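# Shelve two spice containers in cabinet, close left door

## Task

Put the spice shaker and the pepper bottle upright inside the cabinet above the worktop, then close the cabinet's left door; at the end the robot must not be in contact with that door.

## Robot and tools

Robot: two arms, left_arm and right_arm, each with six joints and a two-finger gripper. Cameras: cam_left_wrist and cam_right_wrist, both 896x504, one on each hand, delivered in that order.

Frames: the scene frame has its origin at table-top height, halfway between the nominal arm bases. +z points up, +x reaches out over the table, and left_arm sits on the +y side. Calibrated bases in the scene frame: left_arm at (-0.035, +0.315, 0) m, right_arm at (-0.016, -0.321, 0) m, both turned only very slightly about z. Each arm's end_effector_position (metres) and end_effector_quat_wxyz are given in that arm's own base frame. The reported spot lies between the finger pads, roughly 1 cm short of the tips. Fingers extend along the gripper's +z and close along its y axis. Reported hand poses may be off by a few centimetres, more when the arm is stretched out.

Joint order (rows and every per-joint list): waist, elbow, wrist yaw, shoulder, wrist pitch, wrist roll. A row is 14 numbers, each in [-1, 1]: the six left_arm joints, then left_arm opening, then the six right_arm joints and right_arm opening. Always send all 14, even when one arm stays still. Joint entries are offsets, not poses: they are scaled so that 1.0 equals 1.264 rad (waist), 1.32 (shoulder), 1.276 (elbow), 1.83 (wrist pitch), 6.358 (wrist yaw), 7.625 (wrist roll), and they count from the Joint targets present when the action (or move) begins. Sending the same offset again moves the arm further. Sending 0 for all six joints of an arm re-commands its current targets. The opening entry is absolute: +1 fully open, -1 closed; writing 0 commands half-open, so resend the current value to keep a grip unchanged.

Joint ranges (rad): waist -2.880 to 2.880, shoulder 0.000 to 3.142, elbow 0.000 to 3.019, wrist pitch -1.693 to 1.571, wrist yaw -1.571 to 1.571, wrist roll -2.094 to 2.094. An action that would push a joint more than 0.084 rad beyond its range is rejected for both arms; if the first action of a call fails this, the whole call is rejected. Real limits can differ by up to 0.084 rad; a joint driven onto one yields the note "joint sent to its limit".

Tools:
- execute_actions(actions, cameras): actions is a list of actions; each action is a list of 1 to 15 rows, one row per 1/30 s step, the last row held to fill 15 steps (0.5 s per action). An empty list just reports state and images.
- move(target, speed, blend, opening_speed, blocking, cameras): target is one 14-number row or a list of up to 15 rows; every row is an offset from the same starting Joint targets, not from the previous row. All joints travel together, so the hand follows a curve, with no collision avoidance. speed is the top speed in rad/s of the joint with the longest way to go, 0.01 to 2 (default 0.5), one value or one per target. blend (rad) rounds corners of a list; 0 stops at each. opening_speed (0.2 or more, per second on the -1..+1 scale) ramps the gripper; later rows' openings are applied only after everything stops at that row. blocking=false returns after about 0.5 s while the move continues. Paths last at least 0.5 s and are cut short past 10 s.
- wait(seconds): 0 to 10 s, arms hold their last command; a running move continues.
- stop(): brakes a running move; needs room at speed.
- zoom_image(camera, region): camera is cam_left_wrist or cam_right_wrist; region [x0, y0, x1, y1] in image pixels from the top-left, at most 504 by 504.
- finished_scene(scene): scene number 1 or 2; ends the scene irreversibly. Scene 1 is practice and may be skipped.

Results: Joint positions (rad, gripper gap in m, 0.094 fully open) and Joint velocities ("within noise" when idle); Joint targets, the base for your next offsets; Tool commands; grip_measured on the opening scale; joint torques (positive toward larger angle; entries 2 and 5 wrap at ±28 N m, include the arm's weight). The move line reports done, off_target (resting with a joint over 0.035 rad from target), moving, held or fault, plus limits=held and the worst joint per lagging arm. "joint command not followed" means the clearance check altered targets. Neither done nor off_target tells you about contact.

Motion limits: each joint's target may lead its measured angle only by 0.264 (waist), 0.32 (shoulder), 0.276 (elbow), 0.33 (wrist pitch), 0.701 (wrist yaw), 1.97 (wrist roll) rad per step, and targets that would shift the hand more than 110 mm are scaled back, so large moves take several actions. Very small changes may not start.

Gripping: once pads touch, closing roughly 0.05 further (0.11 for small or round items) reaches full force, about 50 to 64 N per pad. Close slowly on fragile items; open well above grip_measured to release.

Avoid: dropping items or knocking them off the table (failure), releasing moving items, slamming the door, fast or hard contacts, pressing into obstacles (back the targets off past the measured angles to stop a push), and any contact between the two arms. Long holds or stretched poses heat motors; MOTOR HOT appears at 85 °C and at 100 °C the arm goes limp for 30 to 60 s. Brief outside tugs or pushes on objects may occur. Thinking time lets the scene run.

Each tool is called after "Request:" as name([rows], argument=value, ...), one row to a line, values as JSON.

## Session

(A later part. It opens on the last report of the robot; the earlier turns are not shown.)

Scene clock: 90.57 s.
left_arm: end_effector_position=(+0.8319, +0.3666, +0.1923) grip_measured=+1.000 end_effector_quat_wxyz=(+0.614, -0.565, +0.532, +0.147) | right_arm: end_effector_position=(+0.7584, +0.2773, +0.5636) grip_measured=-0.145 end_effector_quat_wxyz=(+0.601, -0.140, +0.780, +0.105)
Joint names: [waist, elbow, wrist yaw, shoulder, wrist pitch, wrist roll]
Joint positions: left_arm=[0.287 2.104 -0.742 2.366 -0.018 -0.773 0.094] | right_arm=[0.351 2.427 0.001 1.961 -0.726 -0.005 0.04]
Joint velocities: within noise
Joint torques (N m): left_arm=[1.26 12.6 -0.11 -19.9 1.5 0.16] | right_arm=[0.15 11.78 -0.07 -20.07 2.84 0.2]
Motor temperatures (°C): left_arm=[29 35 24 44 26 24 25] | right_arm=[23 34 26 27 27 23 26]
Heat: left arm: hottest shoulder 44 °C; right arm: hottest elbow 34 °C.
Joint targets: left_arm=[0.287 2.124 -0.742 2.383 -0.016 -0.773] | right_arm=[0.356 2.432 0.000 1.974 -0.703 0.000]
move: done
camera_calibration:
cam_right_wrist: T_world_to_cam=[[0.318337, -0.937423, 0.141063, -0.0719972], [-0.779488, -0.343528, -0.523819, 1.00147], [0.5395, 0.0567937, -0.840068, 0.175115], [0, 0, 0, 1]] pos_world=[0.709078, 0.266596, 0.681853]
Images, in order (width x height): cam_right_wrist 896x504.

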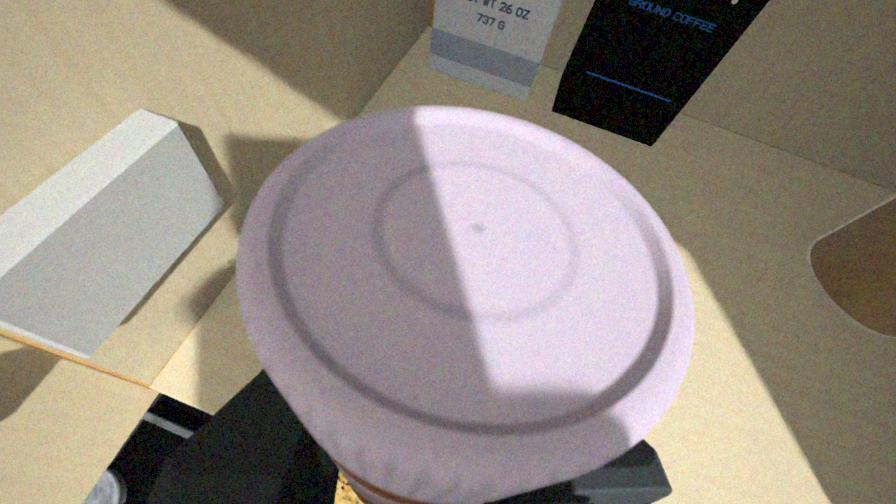

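Request:
move(target=[0, 0, 0, 0, 0, 0, 1, 0, 0, 0, 0.0152, 0.0219, 0, -0.25], speed=0.1, cameras=["cam_right_wrist"])

Scene clock: 92.80 s.
left_arm: end_effector_position=(+0.8319, +0.3666, +0.1923) grip_measured=+1.000 end_effector_quat_wxyz=(+0.614, -0.565, +0.532, +0.147) | right_arm: end_effector_position=(+0.7682, +0.2809, +0.5584) grip_measured=-0.145 end_effector_quat_wxyz=(+0.609, -0.139, +0.774, +0.106)
Joint names: [waist, elbow, wrist yaw, shoulder, wrist pitch, wrist roll]
Joint positions: left_arm=[0.287 2.104 -0.742 2.366 -0.018 -0.773 0.094] | right_arm=[0.351 2.427 0.001 1.979 -0.685 -0.005 0.04]
Joint velocities: within noise
Joint torques (N m): left_arm=[1.26 12.67 -0.11 -19.9 1.44 0.19] | right_arm=[0.32 11.81 -0.03 -19.37 2.82 0.15]
Motor temperatures (°C): left_arm=[29 35 24 45 26 24 25] | right_arm=[23 34 26 27 27 23 26]
Heat: left arm: hottest shoulder 45 °C; right arm: hottest elbow 34 °C.
Joint targets: left_arm=[0.287 2.124 -0.742 2.383 -0.016 -0.773] | right_arm=[0.356 2.432 0.000 1.994 -0.663 0.000]
move: done
camera_calibration:
cam_right_wrist: T_world_to_cam=[[0.315462, -0.938477, 0.140514, -0.0682115], [-0.768606, -0.33954, -0.542178, 1.00847], [0.556532, 0.0630366, -0.828431, 0.143931], [0, 0, 0, 1]] pos_world=[0.716532, 0.269328, 0.675592]
Images, in order (width x height): cam_right_wrist 896x504.

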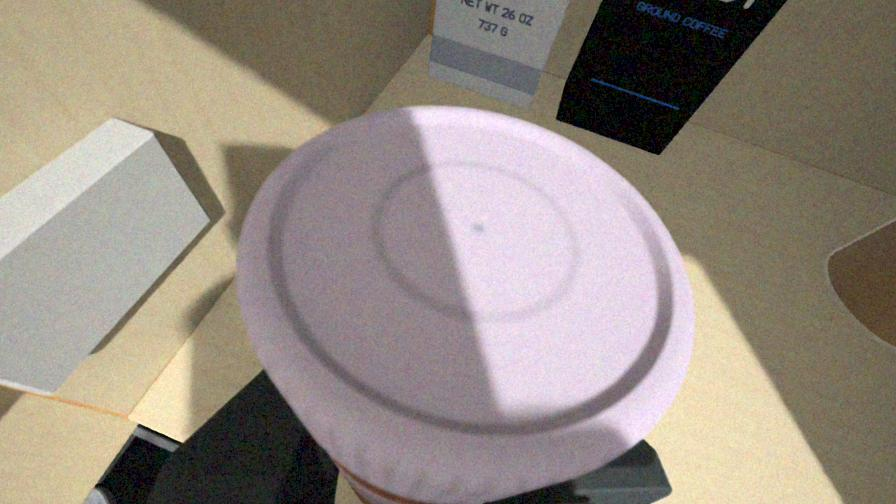

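Request:
move(target=[0, 0, 0, 0, 0, 0, 1, 0, 0, 0, 0.0068, 0.004, 0, -0.25], speed=0.1, cameras=["cam_right_wrist"])

Scene clock: 93.87 s.
left_arm: end_effector_position=(+0.8319, +0.3666, +0.1923) grip_measured=+1.000 end_effector_quat_wxyz=(+0.614, -0.565, +0.532, +0.147) | right_arm: end_effector_position=(+0.7697, +0.2815, +0.5583) grip_measured=-0.145 end_effector_quat_wxyz=(+0.611, -0.139, +0.772, +0.107)
Joint names: [waist, elbow, wrist yaw, shoulder, wrist pitch, wrist roll]
Joint positions: left_arm=[0.287 2.104 -0.742 2.366 -0.018 -0.773 0.094] | right_arm=[0.351 2.427 0.001 1.982 -0.677 -0.005 0.04]
Joint velocities: within noise
Joint torques (N m): left_arm=[1.32 12.68 -0.11 -19.78 1.48 0.17] | right_arm=[0.44 11.75 -0.02 -19.43 2.69 0.15]
Motor temperatures (°C): left_arm=[29 35 24 45 26 24 25] | right_arm=[23 34 26 27 27 23 26]
Heat: left arm: hottest shoulder 45 °C; right arm: hottest elbow 34 °C.
Joint targets: left_arm=[0.287 2.124 -0.742 2.383 -0.016 -0.773] | right_arm=[0.356 2.432 0.000 2.003 -0.655 0.000]
move: done
camera_calibration:
cam_right_wrist: T_world_to_cam=[[0.314708, -0.938754, 0.140359, -0.0674056], [-0.76568, -0.338467, -0.546968, 1.00989], [0.560975, 0.0646649, -0.825303, 0.137322], [0, 0, 0, 1]] pos_world=[0.717428, 0.269656, 0.675169]
Images, in order (width x height): cam_right_wrist 896x504.

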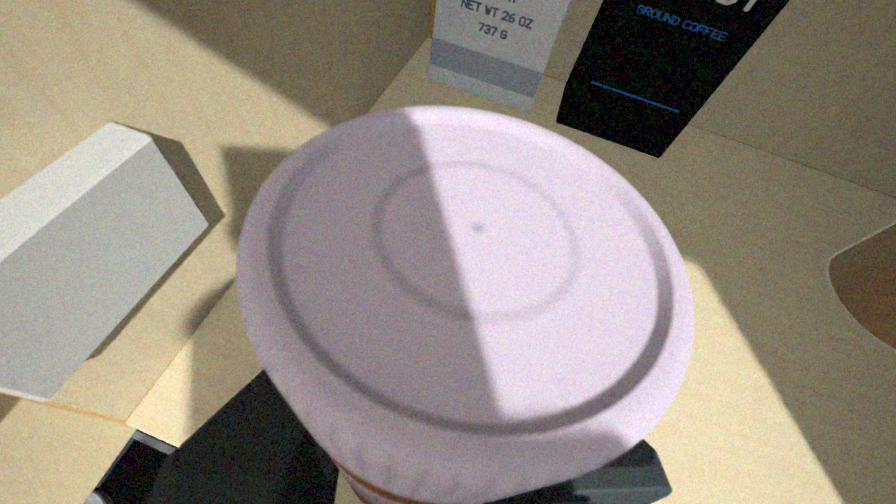

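Request:
move(target=[0, 0, 0, 0, 0, 0, 1, 0, 0, 0, 0.0076, 0, 0, -0.25], speed=0.1, cameras=["cam_right_wrist"])

Scene clock: 94.67 s.
left_arm: end_effector_position=(+0.8319, +0.3666, +0.1923) grip_measured=+1.000 end_effector_quat_wxyz=(+0.614, -0.565, +0.532, +0.147) | right_arm: end_effector_position=(+0.7709, +0.2819, +0.5576) grip_measured=-0.145 end_effector_quat_wxyz=(+0.612, -0.139, +0.771, +0.107)
Joint names: [waist, elbow, wrist yaw, shoulder, wrist pitch, wrist roll]
Joint positions: left_arm=[0.287 2.104 -0.742 2.366 -0.018 -0.773 0.094] | right_arm=[0.351 2.427 0.001 1.984 -0.672 -0.005 0.04]
Joint velocities: within noise
Joint torques (N m): left_arm=[1.2 12.64 -0.11 -19.84 1.44 0.18] | right_arm=[0.5 11.89 -0.07 -18.61 2.51 0.18]
Motor temperatures (°C): left_arm=[29 35 24 45 26 24 25] | right_arm=[23 34 26 27 27 23 26]
Heat: left arm: hottest shoulder 45 °C; right arm: hottest elbow 34 °C.
Joint targets: left_arm=[0.287 2.124 -0.742 2.383 -0.016 -0.773] | right_arm=[0.356 2.432 0.000 2.013 -0.656 0.000]
move: done
camera_calibration:
cam_right_wrist: T_world_to_cam=[[0.314406, -0.938864, 0.140296, -0.0669697], [-0.764503, -0.338036, -0.548878, 1.01055], [0.562747, 0.0653145, -0.824045, 0.133789], [0, 0, 0, 1]] pos_world=[0.718338, 0.26999, 0.674315]
Images, in order (width x height): cam_right_wrist 896x504.

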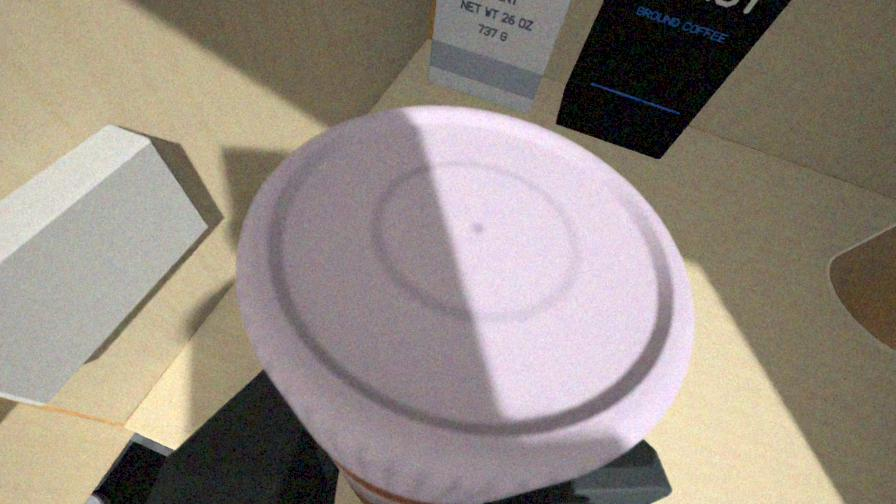

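Request:
move(target=[0, 0, 0, 0, 0, 0, 1, 0, 0, 0, -0.0083, 0, 0, 0.15], speed=0.1, opening_speed=0.5, cameras=["cam_right_wrist"])

Scene clock: 96.33 s.
left_arm: end_effector_position=(+0.8319, +0.3666, +0.1923) grip_measured=+1.000 end_effector_quat_wxyz=(+0.614, -0.565, +0.532, +0.147) | right_arm: end_effector_position=(+0.7709, +0.2819, +0.5577) grip_measured=+0.146 end_effector_quat_wxyz=(+0.612, -0.139, +0.771, +0.107)
Joint names: [waist, elbow, wrist yaw, shoulder, wrist pitch, wrist roll]
Joint positions: left_arm=[0.287 2.104 -0.742 2.366 -0.018 -0.773 0.094] | right_arm=[0.351 2.427 0.001 1.984 -0.672 -0.005 0.054]
Joint velocities: within noise
Joint torques (N m): left_arm=[1.2 12.63 -0.11 -19.9 1.44 0.18] | right_arm=[0.21 11.66 -0.04 -19.55 2.63 0.15]
Motor temperatures (°C): left_arm=[29 35 24 45 26 24 25] | right_arm=[23 34 26 28 27 23 26]
Heat: left arm: hottest shoulder 45 °C; right arm: hottest elbow 34 °C.
Joint targets: left_arm=[0.287 2.124 -0.742 2.383 -0.016 -0.773] | right_arm=[0.356 2.432 0.000 2.002 -0.655 0.000]
move: done
camera_calibration:
cam_right_wrist: T_world_to_cam=[[0.314356, -0.938883, 0.140285, -0.0669321], [-0.764306, -0.337964, -0.549196, 1.01063], [0.563042, 0.0654227, -0.823835, 0.133477], [0, 0, 0, 1]] pos_world=[0.718317, 0.269982, 0.674386]
Images, in order (width x height): cam_right_wrist 896x504.

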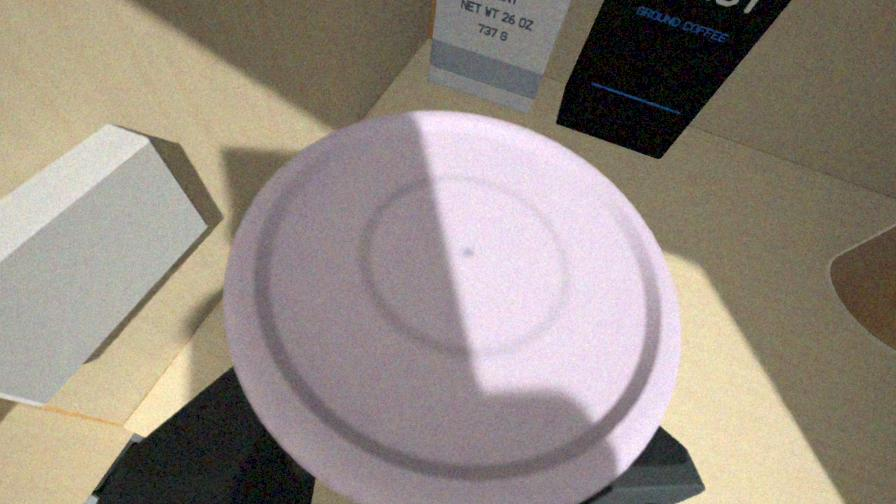

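Request:
move(target=[0, 0, 0, 0, 0, 0, 1, 0, 0, 0, 0, 0, 0, 0.35], speed=0.1, opening_speed=0.8, cameras=["cam_right_wrist"])

Request:
move(target=[0, 0, 0, 0, 0, 0, 1, 0, -0.5345, 0, -0.4674, 0.0617, 0, 0.35], speed=0.35, cameras=["cam_right_wrist"])

Scene clock: 97.57 s.
left_arm: end_effector_position=(+0.8319, +0.3666, +0.1923) grip_measured=+1.000 end_effector_quat_wxyz=(+0.614, -0.565, +0.532, +0.147) | right_arm: end_effector_position=(+0.7709, +0.2819, +0.5577) grip_measured=+0.347 end_effector_quat_wxyz=(+0.612, -0.139, +0.771, +0.107)
Joint names: [waist, elbow, wrist yaw, shoulder, wrist pitch, wrist roll]
Joint positions: left_arm=[0.287 2.104 -0.742 2.366 -0.018 -0.773 0.094] | right_arm=[0.351 2.427 0.001 1.984 -0.672 -0.005 0.063]
Joint velocities: within noise
Joint torques (N m): left_arm=[1.08 12.66 -0.1 -20.07 1.43 0.17] | right_arm=[0.32 11.79 -0.07 -20.37 2.41 0.19]
Motor temperatures (°C): left_arm=[29 35 24 45 26 24 25] | right_arm=[23 34 26 28 27 23 26]
Heat: left arm: hottest shoulder 45 °C; right arm: hottest elbow 34 °C.
Joint targets: left_arm=[0.287 2.124 -0.742 2.383 -0.016 -0.773] | right_arm=[0.356 2.432 0.000 2.002 -0.655 0.000]
move: done
camera_calibration:
cam_right_wrist: T_world_to_cam=[[0.314356, -0.938883, 0.140285, -0.0669321], [-0.764306, -0.337964, -0.549196, 1.01063], [0.563042, 0.0654227, -0.823835, 0.133477], [0, 0, 0, 1]] pos_world=[0.718317, 0.269982, 0.674386]
Images, in order (width x height): cam_right_wrist 896x504.

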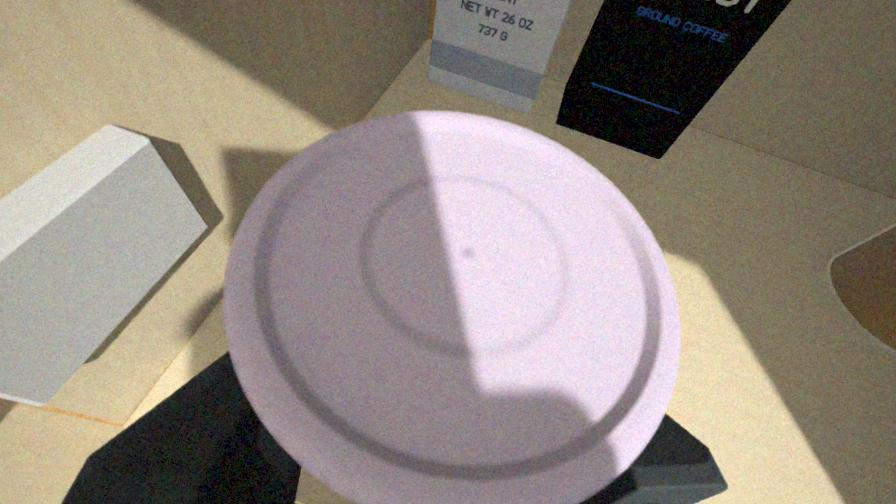

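Scene clock: 100.27 s.
left_arm: end_effector_position=(+0.8319, +0.3666, +0.1923) grip_measured=+1.000 end_effector_quat_wxyz=(+0.614, -0.565, +0.532, +0.147) | right_arm: end_effector_position=(+0.5840, +0.2136, +0.5993) grip_measured=+0.347 end_effector_quat_wxyz=(+0.623, -0.139, +0.762, +0.108)
Joint names: [waist, elbow, wrist yaw, shoulder, wrist pitch, wrist roll]
Joint positions: left_arm=[0.287 2.104 -0.742 2.366 -0.018 -0.773 0.094] | right_arm=[0.352 1.754 0.001 1.396 -0.56 -0.008 0.063]
Joint velocities: within noise
Joint torques (N m): left_arm=[1.08 12.66 -0.1 -19.9 1.44 0.16] | right_arm=[0.15 11.26 -0.02 -13.27 2.63 0.2]
Motor temperatures (°C): left_arm=[29 36 24 45 26 24 25] | right_arm=[23 34 26 28 27 23 26]
Heat: left arm: hottest shoulder 45 °C; right arm: hottest elbow 34 °C.
Joint targets: left_arm=[0.287 2.124 -0.742 2.383 -0.016 -0.773] | right_arm=[0.356 1.751 0.000 1.385 -0.542 0.000]
move: done
camera_calibration:
cam_right_wrist: T_world_to_cam=[[0.311693, -0.939389, 0.142817, -0.077954], [-0.749241, -0.335423, -0.571077, 0.871285], [0.584367, 0.0709966, -0.808377, 0.254602], [0, 0, 0, 1]] pos_world=[0.52832, 0.200944, 0.714519]
Images, in order (width x height): cam_right_wrist 896x504.

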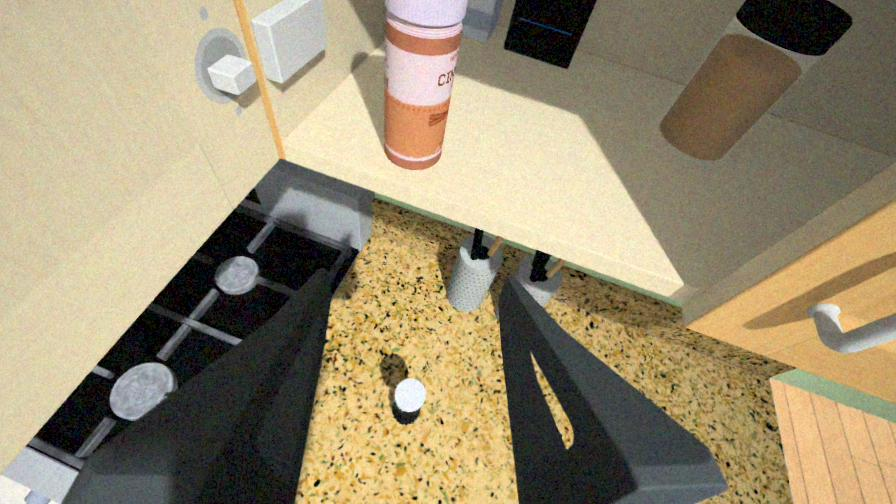

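Request:
move(target=[0, 0, 0, 0, 0, 0, 1, -0.0348, -0.8307, 0, 0.1848, 0.7301, 0, 0.7], speed=0.8, cameras=["cam_right_wrist"])

Scene clock: 104.03 s.
left_arm: end_effector_position=(+0.8319, +0.3666, +0.1923) grip_measured=+1.000 end_effector_quat_wxyz=(+0.614, -0.565, +0.532, +0.147) | right_arm: end_effector_position=(+0.5498, +0.1855, +0.1634) grip_measured=+0.697 end_effector_quat_wxyz=(+0.644, -0.126, +0.748, +0.103)
Joint names: [waist, elbow, wrist yaw, shoulder, wrist pitch, wrist roll]
Joint positions: left_arm=[0.287 2.104 -0.742 2.366 -0.018 -0.773 0.094] | right_arm=[0.327 0.692 0.001 1.617 0.775 -0.008 0.08]
Joint velocities: within noise
Joint torques (N m): left_arm=[1.26 12.63 -0.11 -19.84 1.43 0.18] | right_arm=[-0.67 8.12 -0.09 -10.52 2.48 0.18]
Motor temperatures (°C): left_arm=[29 36 24 45 26 24 25] | right_arm=[23 34 26 28 27 23 26]
Heat: left arm: hottest shoulder 45 °C; right arm: hottest elbow 34 °C.
Joint targets: left_arm=[0.287 2.124 -0.742 2.383 -0.016 -0.773] | right_arm=[0.312 0.691 0.000 1.629 0.794 0.000]
move: done
camera_calibration:
cam_right_wrist: T_world_to_cam=[[0.28097, -0.9493, 0.141017, -0.0124271], [-0.728354, -0.306602, -0.612777, 0.577307], [0.624945, 0.0694616, -0.777573, -0.102823], [0, 0, 0, 1]] pos_world=[0.488234, 0.172349, 0.275561]
Images, in order (width x height): cam_right_wrist 896x504.

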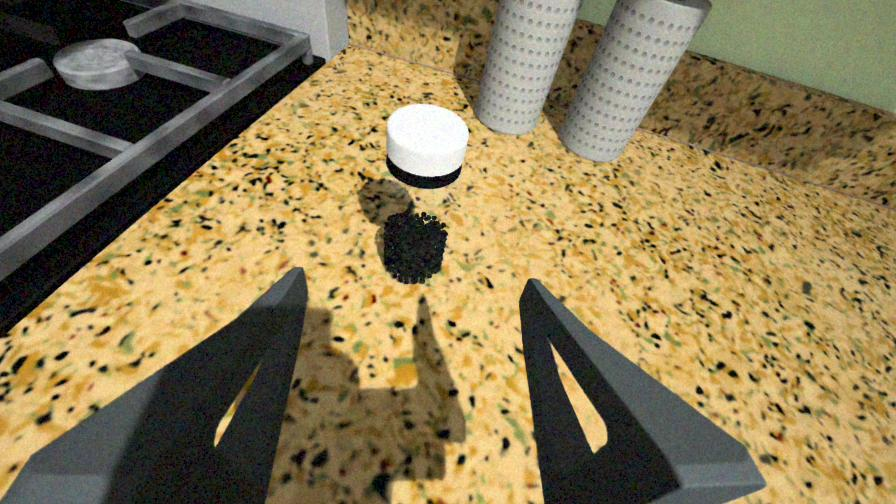

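Request:
move([
  [0, 0, 0, 0, 0, 0, 1, -0.0063, 0.076, 0, 0.1902, 0.1164, 0, 0.7],
  [0, 0, 0, 0, 0, 0, 1, -0.0063, 0.3433, 0, 0.3235, 0.0126, 0, 0.7],
], speed=[0.5, 0.3], blend=0.04, cameras=["cam_right_wrist"])

Scene clock: 107.20 s.
left_arm: end_effector_position=(+0.8319, +0.3666, +0.1923) grip_measured=+1.000 end_effector_quat_wxyz=(+0.614, -0.565, +0.532, +0.147) | right_arm: end_effector_position=(+0.6821, +0.2245, +0.0980) grip_measured=+0.697 end_effector_quat_wxyz=(+0.654, -0.122, +0.740, +0.102)
Joint names: [waist, elbow, wrist yaw, shoulder, wrist pitch, wrist roll]
Joint positions: left_arm=[0.287 2.104 -0.742 2.366 -0.018 -0.773 0.094] | right_arm=[0.319 1.084 0.001 2.033 0.825 -0.008 0.08]
Joint velocities: within noise
Joint torques (N m): left_arm=[1.2 12.64 -0.11 -19.9 1.43 0.18] | right_arm=[-0.97 12.11 -0.02 -15.68 1.5 0.19]
Motor temperatures (°C): left_arm=[29 36 24 45 26 24 25] | right_arm=[23 34 26 28 27 23 25]
Heat: left arm: hottest shoulder 45 °C; right arm: hottest elbow 34 °C.
Joint targets: left_arm=[0.287 2.124 -0.742 2.383 -0.016 -0.773] | right_arm=[0.304 1.129 0.000 2.056 0.817 0.000]
move: off_target (right_arm); right_arm: the elbow is farthest, 0.045 rad from its target
camera_calibration:
cam_right_wrist: T_world_to_cam=[[0.270207, -0.952575, 0.139958, 0.00484847], [-0.715099, -0.295894, -0.633309, 0.636105], [0.644687, 0.0710409, -0.761138, -0.254526], [0, 0, 0, 1]] pos_world=[0.617658, 0.21092, 0.208443]
Images, in order (width x height): cam_right_wrist 896x504.

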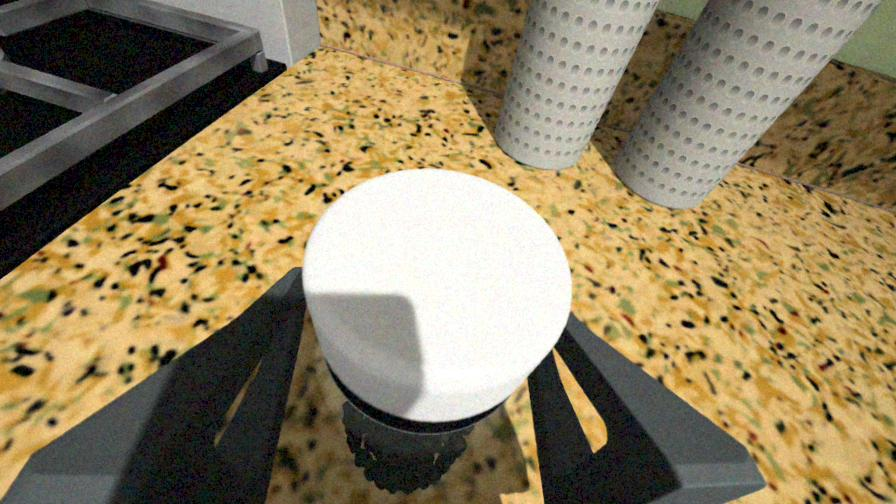

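Request:
move(target=[0, 0, 0, 0, 0, 0, 1, 0, 0, 0, 0.0167, 0, 0, 0.7], speed=0.2, cameras=["cam_right_wrist"])

Scene clock: 108.33 s.
left_arm: end_effector_position=(+0.8319, +0.3666, +0.1923) grip_measured=+1.000 end_effector_quat_wxyz=(+0.614, -0.565, +0.532, +0.147) | right_arm: end_effector_position=(+0.6811, +0.2242, +0.0807) grip_measured=+0.697 end_effector_quat_wxyz=(+0.645, -0.123, +0.748, +0.101)
Joint names: [waist, elbow, wrist yaw, shoulder, wrist pitch, wrist roll]
Joint positions: left_arm=[0.287 2.104 -0.742 2.366 -0.018 -0.773 0.094] | right_arm=[0.319 1.084 0.001 2.058 0.825 -0.008 0.08]
Joint velocities: within noise
Joint torques (N m): left_arm=[1.14 12.64 -0.11 -19.9 1.46 0.17] | right_arm=[-1.08 11.95 -0.08 -16.67 1.88 0.2]
Motor temperatures (°C): left_arm=[29 36 24 45 26 24 25] | right_arm=[23 34 26 28 27 23 25]
Heat: left arm: hottest shoulder 45 °C; right arm: hottest elbow 34 °C.
Joint targets: left_arm=[0.287 2.124 -0.742 2.383 -0.016 -0.773] | right_arm=[0.304 1.129 0.000 2.078 0.816 0.000]
move: off_target (right_arm); right_arm: the elbow is farthest, 0.045 rad from its target
camera_calibration:
cam_right_wrist: T_world_to_cam=[[0.273566, -0.951466, 0.140973, 0.0046144], [-0.730006, -0.300816, -0.613678, 0.633996], [0.626301, 0.0649705, -0.776869, -0.251918], [0, 0, 0, 1]] pos_world=[0.619335, 0.211474, 0.192712]
Images, in order (width x height): cam_right_wrist 896x504.

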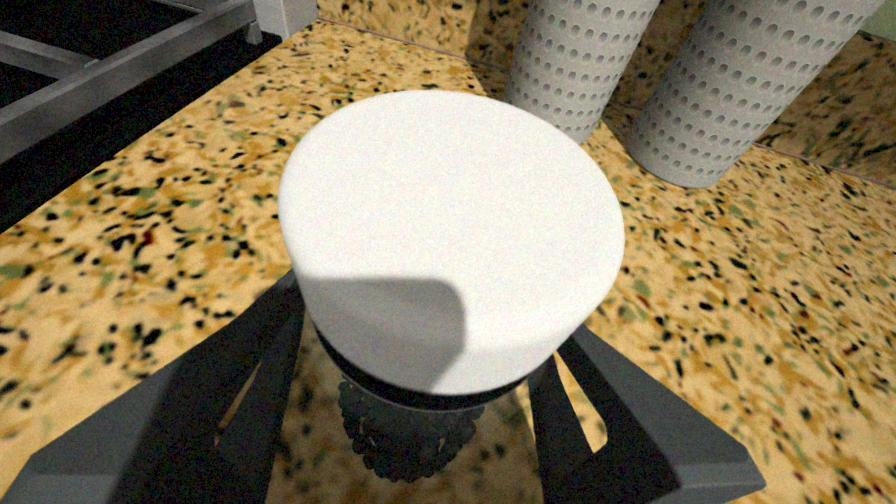

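Request:
move(target=[0, 0, 0, 0, 0, 0, 1, 0, 0, 0, 0, 0, 0, -0.1], speed=0.2, opening_speed=0.5, cameras=["cam_right_wrist"])

Scene clock: 110.30 s.
left_arm: end_effector_position=(+0.8319, +0.3666, +0.1923) grip_measured=+1.000 end_effector_quat_wxyz=(+0.614, -0.565, +0.532, +0.147) | right_arm: end_effector_position=(+0.6811, +0.2243, +0.0807) grip_measured=+0.018 end_effector_quat_wxyz=(+0.644, -0.123, +0.748, +0.101)
Joint names: [waist, elbow, wrist yaw, shoulder, wrist pitch, wrist roll]
Joint positions: left_arm=[0.287 2.104 -0.742 2.366 -0.018 -0.773 0.094] | right_arm=[0.319 1.084 0.001 2.058 0.825 -0.007 0.048]
Joint velocities: within noise
Joint torques (N m): left_arm=[1.32 12.64 -0.11 -19.9 1.47 0.18] | right_arm=[-1.26 12.12 -0.1 -17.38 1.51 0.18]
Motor temperatures (°C): left_arm=[29 36 24 45 26 24 25] | right_arm=[23 34 26 28 27 23 25]
Heat: left arm: hottest shoulder 45 °C; right arm: hottest elbow 34 °C.
Joint targets: left_arm=[0.287 2.124 -0.742 2.383 -0.016 -0.773] | right_arm=[0.304 1.129 0.000 2.078 0.816 0.000]
move: off_target (right_arm); right_arm: the elbow is farthest, 0.045 rad from its target
camera_calibration:
cam_right_wrist: T_world_to_cam=[[0.273777, -0.951634, 0.139424, 0.00469773], [-0.730261, -0.300013, -0.613767, 0.634001], [0.625911, 0.0662199, -0.777078, -0.251906], [0, 0, 0, 1]] pos_world=[0.619371, 0.21136, 0.192723]
Images, in order (width x height): cam_right_wrist 896x504.

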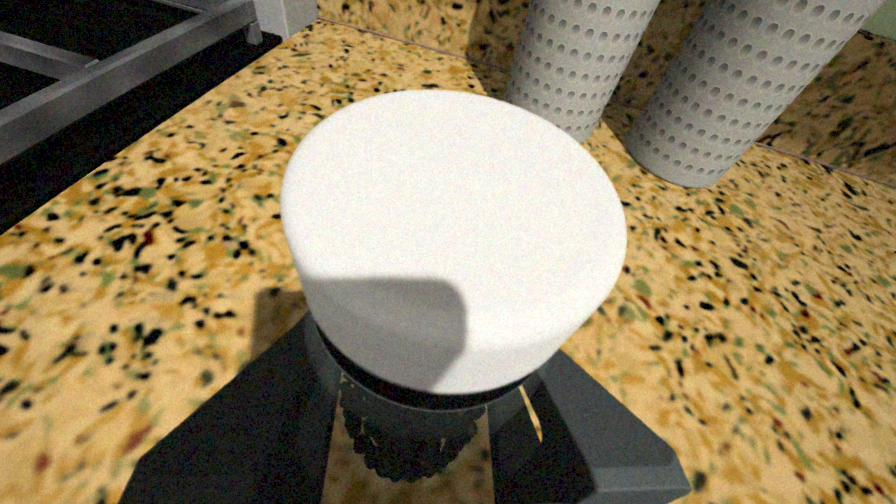

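Request:
move([
  [0, 0, 0, 0, 0, 0, 1, 0, -0.1708, 0, -0.4606, -0.224, 0, -0.1],
  [0, 0, 0, 0, 0, 0, 1, -0.0427, 0.2045, 0, -0.6705, -0.6044, 0, -0.1],
  [0, 0, 0, 0, 0, 0, 1, -0.0641, 0.5361, 0, -0.4856, -0.7115, 0, -0.1],
], speed=0.6, blend=0.08, cameras=["cam_right_wrist"])

Scene clock: 115.00 s.
left_arm: end_effector_position=(+0.8319, +0.3666, +0.1923) grip_measured=+1.000 end_effector_quat_wxyz=(+0.614, -0.565, +0.532, +0.147) | right_arm: end_effector_position=(+0.6306, +0.1519, +0.5738) grip_measured=+0.017 end_effector_quat_wxyz=(+0.628, -0.094, +0.769, +0.072)
Joint names: [waist, elbow, wrist yaw, shoulder, wrist pitch, wrist roll]
Joint positions: left_arm=[0.287 2.104 -0.742 2.366 -0.018 -0.773 0.094] | right_arm=[0.237 1.732 0.001 1.444 -0.489 -0.007 0.048]
Joint velocities: within noise
Joint torques (N m): left_arm=[1.2 12.66 -0.1 -19.84 1.5 0.18] | right_arm=[-0.85 19.58 0 -13.63 2.02 0.2]
Motor temperatures (°C): left_arm=[29 36 24 46 26 24 25] | right_arm=[23 35 26 28 27 23 26]
Heat: left arm: hottest shoulder 46 °C; right arm: hottest elbow 35 °C.
Joint targets: left_arm=[0.287 2.124 -0.742 2.383 -0.016 -0.773] | right_arm=[0.223 1.813 0.000 1.437 -0.486 0.000]
move: off_target (right_arm); right_arm: the elbow is farthest, 0.081 rad from its target
camera_calibration:
cam_right_wrist: T_world_to_cam=[[0.202342, -0.969078, 0.141226, -0.0724398], [-0.782201, -0.246697, -0.572104, 0.87887], [0.589253, 0.00529341, -0.807931, 0.217746], [0, 0, 0, 1]] pos_world=[0.573803, 0.145462, 0.688959]
Images, in order (width x height): cam_right_wrist 896x504.

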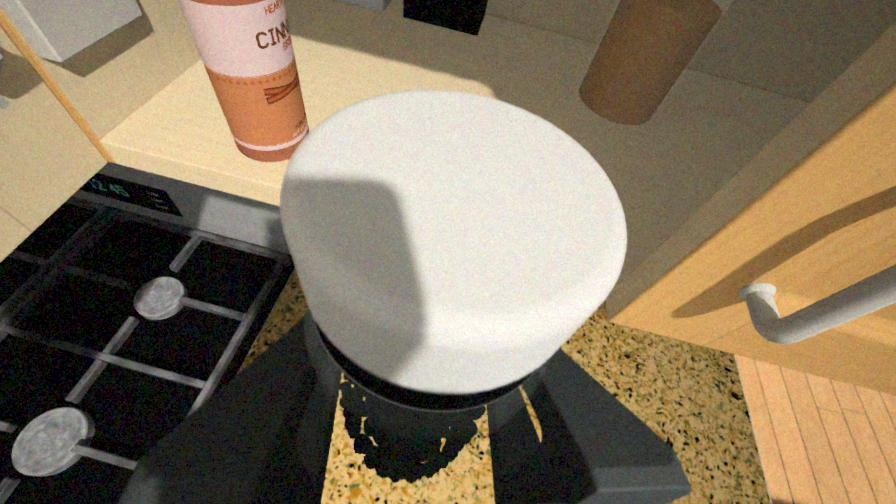

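Request:
move([
  [0, 0, 0, 0, 0, 0, 1, 0, 0.0384, 0, 0, 0.0087, 0, -0.1],
  [0, 0, 0, 0, 0, 0, 1, 0, 0.4812, 0, 0.35, -0.0683, 0, -0.1],
], speed=[0.3, 0.4], blend=0.01, cameras=["cam_right_wrist"])

Scene clock: 117.50 s.
left_arm: end_effector_position=(+0.8319, +0.3666, +0.1923) grip_measured=+1.000 end_effector_quat_wxyz=(+0.614, -0.565, +0.532, +0.147) | right_arm: end_effector_position=(+0.7591, +0.1824, +0.6230) grip_measured=+0.017 end_effector_quat_wxyz=(+0.661, -0.091, +0.741, +0.076)
Joint names: [waist, elbow, wrist yaw, shoulder, wrist pitch, wrist roll]
Joint positions: left_arm=[0.287 2.104 -0.742 2.366 -0.018 -0.773 0.094] | right_arm=[0.236 2.363 0 1.873 -0.606 -0.008 0.048]
Joint velocities: within noise
Joint torques (N m): left_arm=[1.14 12.68 -0.11 -19.96 1.46 0.17] | right_arm=[-1.03 16.9 -0.04 -17.14 1.62 0.2]
Motor temperatures (°C): left_arm=[29 36 24 46 26 24 25] | right_arm=[23 36 26 28 27 23 26]
Heat: left arm: hottest shoulder 46 °C; right arm: hottest elbow 36 °C.
Joint targets: left_arm=[0.287 2.124 -0.742 2.383 -0.016 -0.773] | right_arm=[0.223 2.427 0.000 1.899 -0.610 0.000]
move: off_target (right_arm); right_arm: the elbow is farthest, 0.064 rad from its target
camera_calibration:
cam_right_wrist: T_world_to_cam=[[0.190539, -0.971713, 0.139529, -0.06531], [-0.731905, -0.235339, -0.639477, 1.01674], [0.654225, 0.0197232, -0.756043, 0.0973721], [0, 0, 0, 1]] pos_world=[0.6929, 0.173896, 0.732913]
Images, in order (width x height): cam_right_wrist 896x504.

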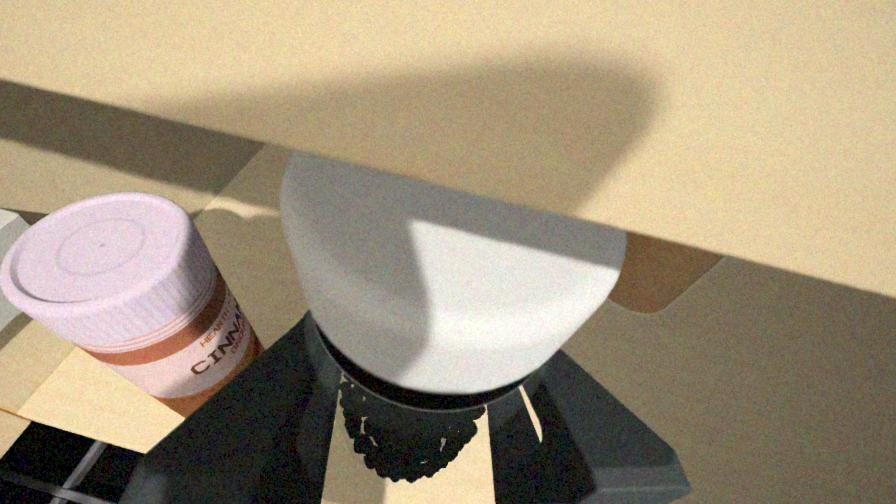

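Request:
move(target=[0, 0, 0, 0, 0, 0, 1, 0, -0.0995, 0, 0, 0, 0, -0.1], speed=0.15, cameras=["cam_right_wrist"])

Scene clock: 119.27 s.
left_arm: end_effector_position=(+0.8319, +0.3666, +0.1923) grip_measured=+1.000 end_effector_quat_wxyz=(+0.614, -0.565, +0.532, +0.147) | right_arm: end_effector_position=(+0.7582, +0.1822, +0.6175) grip_measured=+0.017 end_effector_quat_wxyz=(+0.658, -0.092, +0.744, +0.075)
Joint names: [waist, elbow, wrist yaw, shoulder, wrist pitch, wrist roll]
Joint positions: left_arm=[0.287 2.104 -0.742 2.366 -0.018 -0.773 0.094] | right_arm=[0.236 2.337 0 1.863 -0.599 -0.008 0.048]
Joint velocities: within noise
Joint torques (N m): left_arm=[1.14 12.68 -0.11 -19.78 1.46 0.16] | right_arm=[-0.5 7.57 -0.02 -16.03 1.26 0.18]
Motor temperatures (°C): left_arm=[29 36 24 46 26 24 25] | right_arm=[23 36 26 28 27 23 26]
Heat: left arm: hottest shoulder 46 °C; right arm: hottest elbow 36 °C.
Joint targets: left_arm=[0.287 2.124 -0.742 2.383 -0.016 -0.773] | right_arm=[0.223 2.300 0.000 1.899 -0.611 0.000]
move: off_target (right_arm); right_arm: the elbow is farthest, 0.037 rad from its target
camera_calibration:
cam_right_wrist: T_world_to_cam=[[0.191627, -0.971451, 0.139865, -0.0656585], [-0.736861, -0.236534, -0.633314, 1.01273], [0.648317, 0.0182994, -0.761151, 0.101655], [0, 0, 0, 1]] pos_world=[0.692921, 0.173901, 0.727937]
Images, in order (width x height): cam_right_wrist 896x504.

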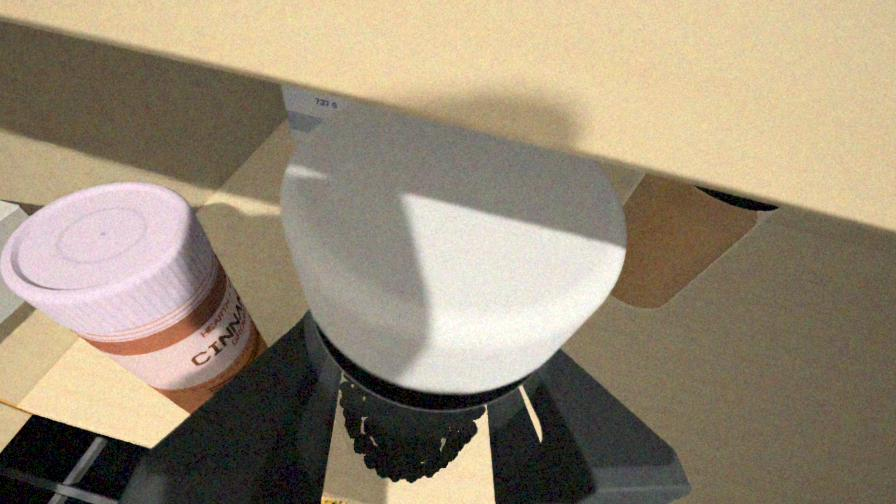

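Request:
move(target=[0, 0, 0, 0, 0, 0, 1, 0, -0.1528, 0, -0.128, 0.0541, 0, -0.1], speed=0.25, cameras=["cam_right_wrist"])

Scene clock: 121.03 s.
left_arm: end_effector_position=(+0.8319, +0.3666, +0.1923) grip_measured=+1.000 end_effector_quat_wxyz=(+0.614, -0.565, +0.532, +0.147) | right_arm: end_effector_position=(+0.7395, +0.1770, +0.5748) grip_measured=+0.017 end_effector_quat_wxyz=(+0.635, -0.093, +0.763, +0.073)
Joint names: [waist, elbow, wrist yaw, shoulder, wrist pitch, wrist roll]
Joint positions: left_arm=[0.287 2.104 -0.742 2.366 -0.018 -0.773 0.094] | right_arm=[0.235 2.107 -0.001 1.759 -0.532 -0.008 0.048]
Joint velocities: within noise
Joint torques (N m): left_arm=[1.14 12.6 -0.12 -19.84 1.48 0.17] | right_arm=[-0.44 11.32 0.02 -20.42 2.73 0.18]
Motor temperatures (°C): left_arm=[28 36 24 46 26 24 25] | right_arm=[23 36 26 28 27 23 26]
Heat: left arm: hottest shoulder 46 °C; right arm: hottest elbow 36 °C.
Joint targets: left_arm=[0.287 2.124 -0.742 2.383 -0.016 -0.773] | right_arm=[0.223 2.105 0.000 1.730 -0.511 0.000]
move: done
camera_calibration:
cam_right_wrist: T_world_to_cam=[[0.199349, -0.969701, 0.141206, -0.0680158], [-0.772621, -0.244172, -0.586035, 0.971298], [0.602757, 0.00772657, -0.797887, 0.138082], [0, 0, 0, 1]] pos_world=[0.680774, 0.170141, 0.688992]
Images, in order (width x height): cam_right_wrist 896x504.

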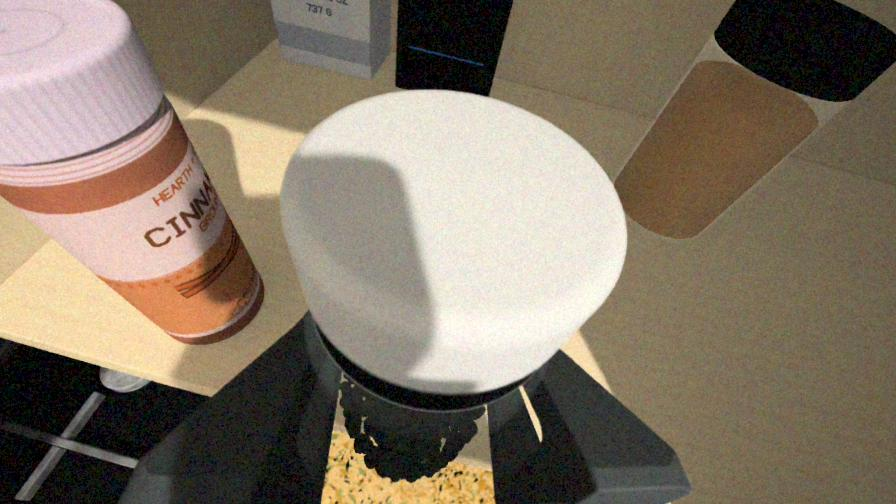

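Request:
move(target=[0, 0, 0, 0, 0, 0, 1, 0, 0.0846, 0, 0.0, 0, 0, -0.1], speed=0.2, cameras=["cam_right_wrist"])

Scene clock: 122.60 s.
left_arm: end_effector_position=(+0.8319, +0.3666, +0.1923) grip_measured=+1.000 end_effector_quat_wxyz=(+0.614, -0.565, +0.532, +0.147) | right_arm: end_effector_position=(+0.7369, +0.1763, +0.5923) grip_measured=+0.017 end_effector_quat_wxyz=(+0.646, -0.092, +0.754, +0.074)
Joint names: [waist, elbow, wrist yaw, shoulder, wrist pitch, wrist roll]
Joint positions: left_arm=[0.287 2.104 -0.742 2.366 -0.018 -0.773 0.094] | right_arm=[0.235 2.136 -0.001 1.759 -0.532 -0.008 0.048]
Joint velocities: within noise
Joint torques (N m): left_arm=[1.26 12.64 -0.11 -19.96 1.48 0.16] | right_arm=[-0.73 18.66 -0.01 -20.25 2.71 0.15]
Motor temperatures (°C): left_arm=[28 36 24 46 26 24 25] | right_arm=[23 36 26 28 27 23 26]
Heat: left arm: hottest shoulder 46 °C; right arm: hottest elbow 36 °C.
Joint targets: left_arm=[0.287 2.124 -0.742 2.383 -0.016 -0.773] | right_arm=[0.223 2.213 0.000 1.730 -0.511 0.000]
move: off_target (right_arm); right_arm: the elbow is farthest, 0.077 rad from its target
camera_calibration:
cam_right_wrist: T_world_to_cam=[[0.19533, -0.970665, 0.140198, -0.0668412], [-0.755545, -0.240077, -0.60952, 0.979959], [0.625298, 0.0131318, -0.780275, 0.125617], [0, 0, 0, 1]] pos_world=[0.674911, 0.168735, 0.704691]
Images, in order (width x height): cam_right_wrist 896x504.

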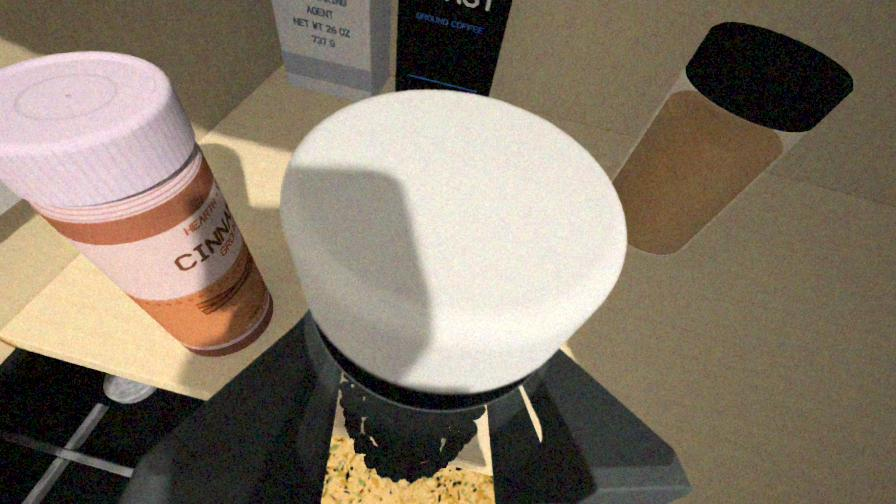

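Request:
move(target=[0, 0, 0, 0, 0, 0, 1, 0, 0.0502, 0, 0.0917, 0.0049, 0, -0.1], speed=0.15, cameras=["cam_right_wrist"])

Scene clock: 124.43 s.
left_arm: end_effector_position=(+0.8319, +0.3666, +0.1923) grip_measured=+1.000 end_effector_quat_wxyz=(+0.614, -0.565, +0.532, +0.147) | right_arm: end_effector_position=(+0.7648, +0.1830, +0.5756) grip_measured=+0.017 end_effector_quat_wxyz=(+0.645, -0.092, +0.755, +0.074)
Joint names: [waist, elbow, wrist yaw, shoulder, wrist pitch, wrist roll]
Joint positions: left_arm=[0.287 2.104 -0.742 2.366 -0.018 -0.773 0.094] | right_arm=[0.235 2.202 -0.001 1.837 -0.525 -0.007 0.048]
Joint velocities: within noise
Joint torques (N m): left_arm=[1.26 12.67 -0.11 -19.96 1.47 0.18] | right_arm=[-0.91 18.4 0.03 -17.32 2.93 0.22]
Motor temperatures (°C): left_arm=[28 36 24 46 26 24 25] | right_arm=[23 36 26 28 27 23 26]
Heat: left arm: hottest shoulder 46 °C; right arm: hottest elbow 36 °C.
Joint targets: left_arm=[0.287 2.124 -0.742 2.383 -0.016 -0.773] | right_arm=[0.223 2.277 0.000 1.851 -0.503 0.000]
move: off_target (right_arm); right_arm: the elbow is farthest, 0.075 rad from its target
camera_calibration:
cam_right_wrist: T_world_to_cam=[[0.195856, -0.970591, 0.139977, -0.063744], [-0.758093, -0.240404, -0.606218, 0.992632], [0.622041, 0.0126162, -0.782883, 0.0991131], [0, 0, 0, 1]] pos_world=[0.70334, 0.175513, 0.688268]
Images, in order (width x height): cam_right_wrist 896x504.

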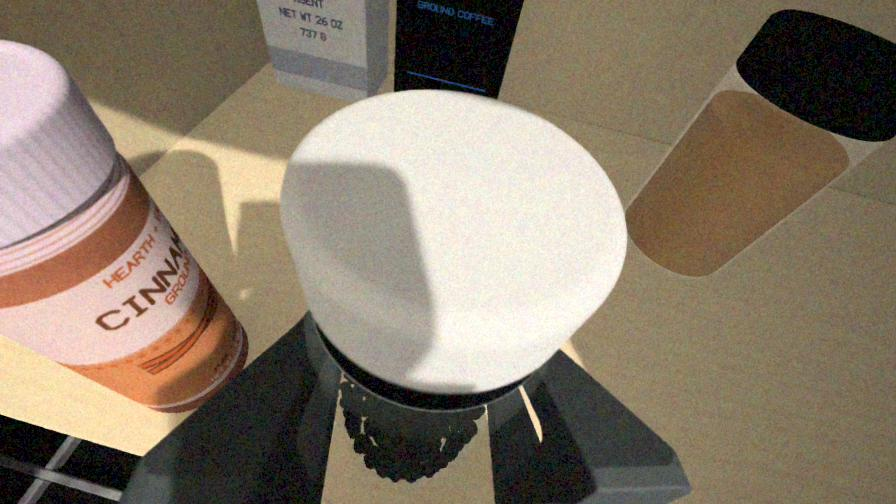

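Request:
move(target=[0, 0, 0, 0, 0, 0, 1, 0, 0, 0, 0.0076, 0, 0, -0.1], speed=0.1, cameras=[])

Scene clock: 125.33 s.
left_arm: end_effector_position=(+0.8319, +0.3666, +0.1923) grip_measured=+1.000 end_effector_quat_wxyz=(+0.614, -0.565, +0.532, +0.147) | right_arm: end_effector_position=(+0.7664, +0.1834, +0.5751) grip_measured=+0.017 end_effector_quat_wxyz=(+0.645, -0.092, +0.755, +0.074)
Joint names: [waist, elbow, wrist yaw, shoulder, wrist pitch, wrist roll]
Joint positions: left_arm=[0.287 2.104 -0.742 2.366 -0.018 -0.773 0.094] | right_arm=[0.235 2.207 -0.001 1.841 -0.525 -0.007 0.048]
Joint velocities: within noise
Joint torques (N m): left_arm=[1.2 12.68 -0.11 -20.01 1.44 0.17] | right_arm=[-0.62 18.17 0 -17.38 2.74 0.12]
Motor temperatures (°C): left_arm=[28 36 24 46 26 24 25] | right_arm=[23 36 26 28 27 23 26]
Heat: left arm: hottest shoulder 46 °C; right arm: hottest elbow 36 °C.
Joint targets: left_arm=[0.287 2.124 -0.742 2.383 -0.016 -0.773] | right_arm=[0.223 2.277 0.000 1.861 -0.503 0.000]
move: off_target (right_arm); right_arm: the elbow is farthest, 0.070 rad from its target
No camera images: "cameras" was empty.

Request:
move(target=[0, 0, 0, 0, 0, 0, 1, 0, 0, 0, 0.0076, 0, 0, -0.1], speed=0.1, cameras=["cam_right_wrist"])

Scene clock: 126.17 s.
left_arm: end_effector_position=(+0.8319, +0.3666, +0.1923) grip_measured=+1.000 end_effector_quat_wxyz=(+0.614, -0.565, +0.532, +0.147) | right_arm: end_effector_position=(+0.7680, +0.1838, +0.5749) grip_measured=+0.017 end_effector_quat_wxyz=(+0.645, -0.092, +0.755, +0.074)
Joint names: [waist, elbow, wrist yaw, shoulder, wrist pitch, wrist roll]
Joint positions: left_arm=[0.287 2.104 -0.742 2.366 -0.018 -0.773 0.094] | right_arm=[0.235 2.213 -0.001 1.846 -0.523 -0.007 0.048]
Joint velocities: within noise
Joint torques (N m): left_arm=[1.2 12.64 -0.12 -19.9 1.47 0.17] | right_arm=[0.03 17.51 0.05 -16.73 2.59 0.19]
Motor temperatures (°C): left_arm=[28 37 24 46 26 24 25] | right_arm=[23 36 26 28 27 23 26]
Heat: left arm: hottest shoulder 46 °C; right arm: hottest elbow 36 °C.
Joint targets: left_arm=[0.287 2.124 -0.742 2.383 -0.016 -0.773] | right_arm=[0.223 2.277 0.000 1.871 -0.502 0.000]
move: off_target (right_arm); right_arm: the elbow is farthest, 0.064 rad from its target
camera_calibration:
cam_right_wrist: T_world_to_cam=[[0.195545, -0.970666, 0.139894, -0.0632189], [-0.756742, -0.24008, -0.608032, 0.994726], [0.623782, 0.0130336, -0.78149, 0.0943009], [0, 0, 0, 1]] pos_world=[0.70629, 0.17622, 0.687365]
Images, in order (width x height): cam_right_wrist 896x504.

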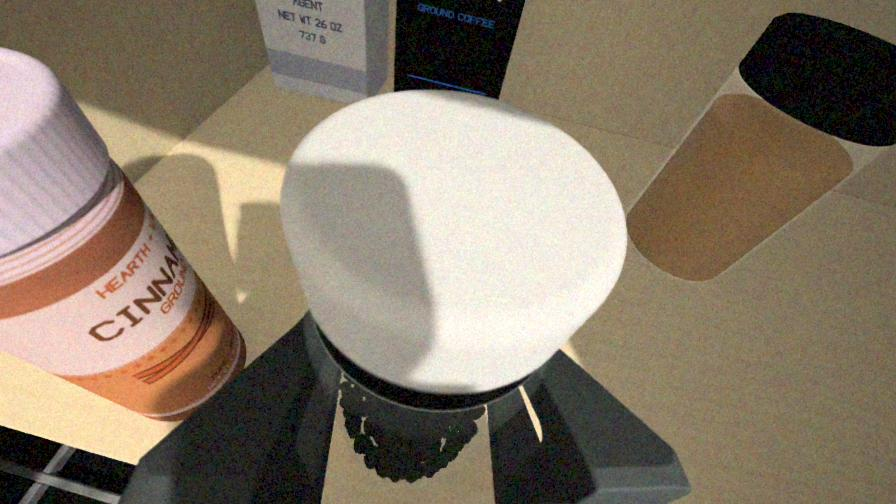

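Request:
move(target=[0, 0, 0, 0, 0, 0, 1, 0, 0, 0, -0.006, 0, 0, 0.35], speed=0.1, opening_speed=0.5, cameras=["cam_right_wrist"])

Scene clock: 127.60 s.
left_arm: end_effector_position=(+0.8319, +0.3666, +0.1923) grip_measured=+1.000 end_effector_quat_wxyz=(+0.614, -0.565, +0.532, +0.147) | right_arm: end_effector_position=(+0.7681, +0.1838, +0.5754) grip_measured=+0.347 end_effector_quat_wxyz=(+0.646, -0.092, +0.754, +0.074)
Joint names: [waist, elbow, wrist yaw, shoulder, wrist pitch, wrist roll]
Joint positions: left_arm=[0.287 2.104 -0.742 2.366 -0.018 -0.773 0.094] | right_arm=[0.235 2.213 -0.001 1.846 -0.521 -0.007 0.063]
Joint velocities: within noise
Joint torques (N m): left_arm=[1.2 12.66 -0.11 -19.96 1.44 0.17] | right_arm=[-0.62 17.55 0.01 -17.61 2.71 0.18]
Motor temperatures (°C): left_arm=[28 37 24 46 26 24 25] | right_arm=[23 37 26 28 27 23 26]
Heat: left arm: hottest shoulder 46 °C; right arm: hottest elbow 37 °C.
Joint targets: left_arm=[0.287 2.124 -0.742 2.383 -0.016 -0.773] | right_arm=[0.223 2.277 0.000 1.863 -0.502 0.000]
move: off_target (right_arm); right_arm: the elbow is farthest, 0.064 rad from its target
camera_calibration:
cam_right_wrist: T_world_to_cam=[[0.195234, -0.97074, 0.139811, -0.0629928], [-0.755387, -0.239755, -0.609843, 0.995075], [0.62552, 0.0134504, -0.780093, 0.0924664], [0, 0, 0, 1]] pos_world=[0.706125, 0.176181, 0.687779]
Images, in order (width x height): cam_right_wrist 896x504.

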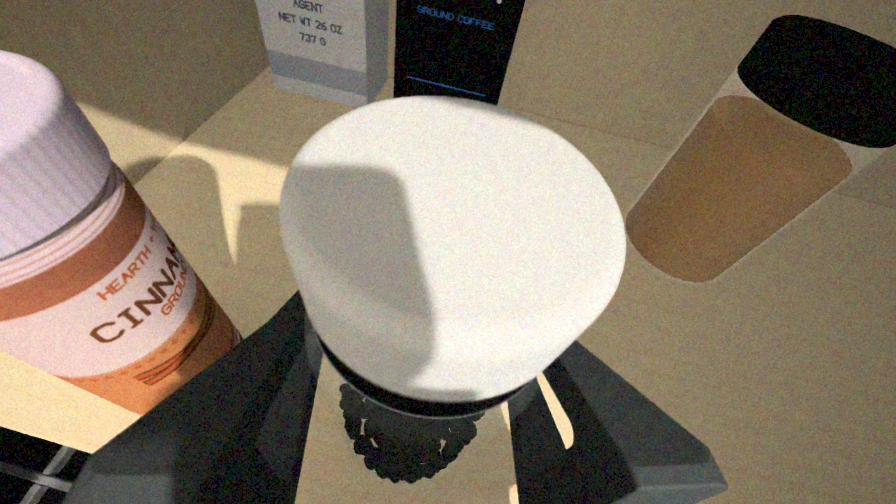

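Request:
move(target=[0, 0, 0, 0, 0, 0, 1, 0, -0.0917, 0, -0.0402, 0, 0, 0.35], speed=0.2, cameras=[])

Scene clock: 129.37 s.
left_arm: end_effector_position=(+0.8319, +0.3666, +0.1923) grip_measured=+1.000 end_effector_quat_wxyz=(+0.614, -0.565, +0.532, +0.147) | right_arm: end_effector_position=(+0.7685, +0.1839, +0.5525) grip_measured=+0.347 end_effector_quat_wxyz=(+0.631, -0.094, +0.766, +0.073)
Joint names: [waist, elbow, wrist yaw, shoulder, wrist pitch, wrist roll]
Joint positions: left_arm=[0.287 2.104 -0.742 2.366 -0.018 -0.773 0.094] | right_arm=[0.235 2.162 -0.001 1.837 -0.519 -0.007 0.063]
Joint velocities: within noise
Joint torques (N m): left_arm=[1.2 12.64 -0.12 -19.9 1.43 0.17] | right_arm=[-0.62 11.49 -0.03 -21.77 2.55 0.22]
Motor temperatures (°C): left_arm=[28 37 24 46 26 24 25] | right_arm=[23 37 26 28 27 23 26]
Heat: left arm: hottest shoulder 46 °C; right arm: hottest elbow 37 °C.
Joint targets: left_arm=[0.287 2.124 -0.742 2.383 -0.016 -0.773] | right_arm=[0.223 2.160 0.000 1.810 -0.502 0.000]
move: done
No camera images: "cameras" was empty.


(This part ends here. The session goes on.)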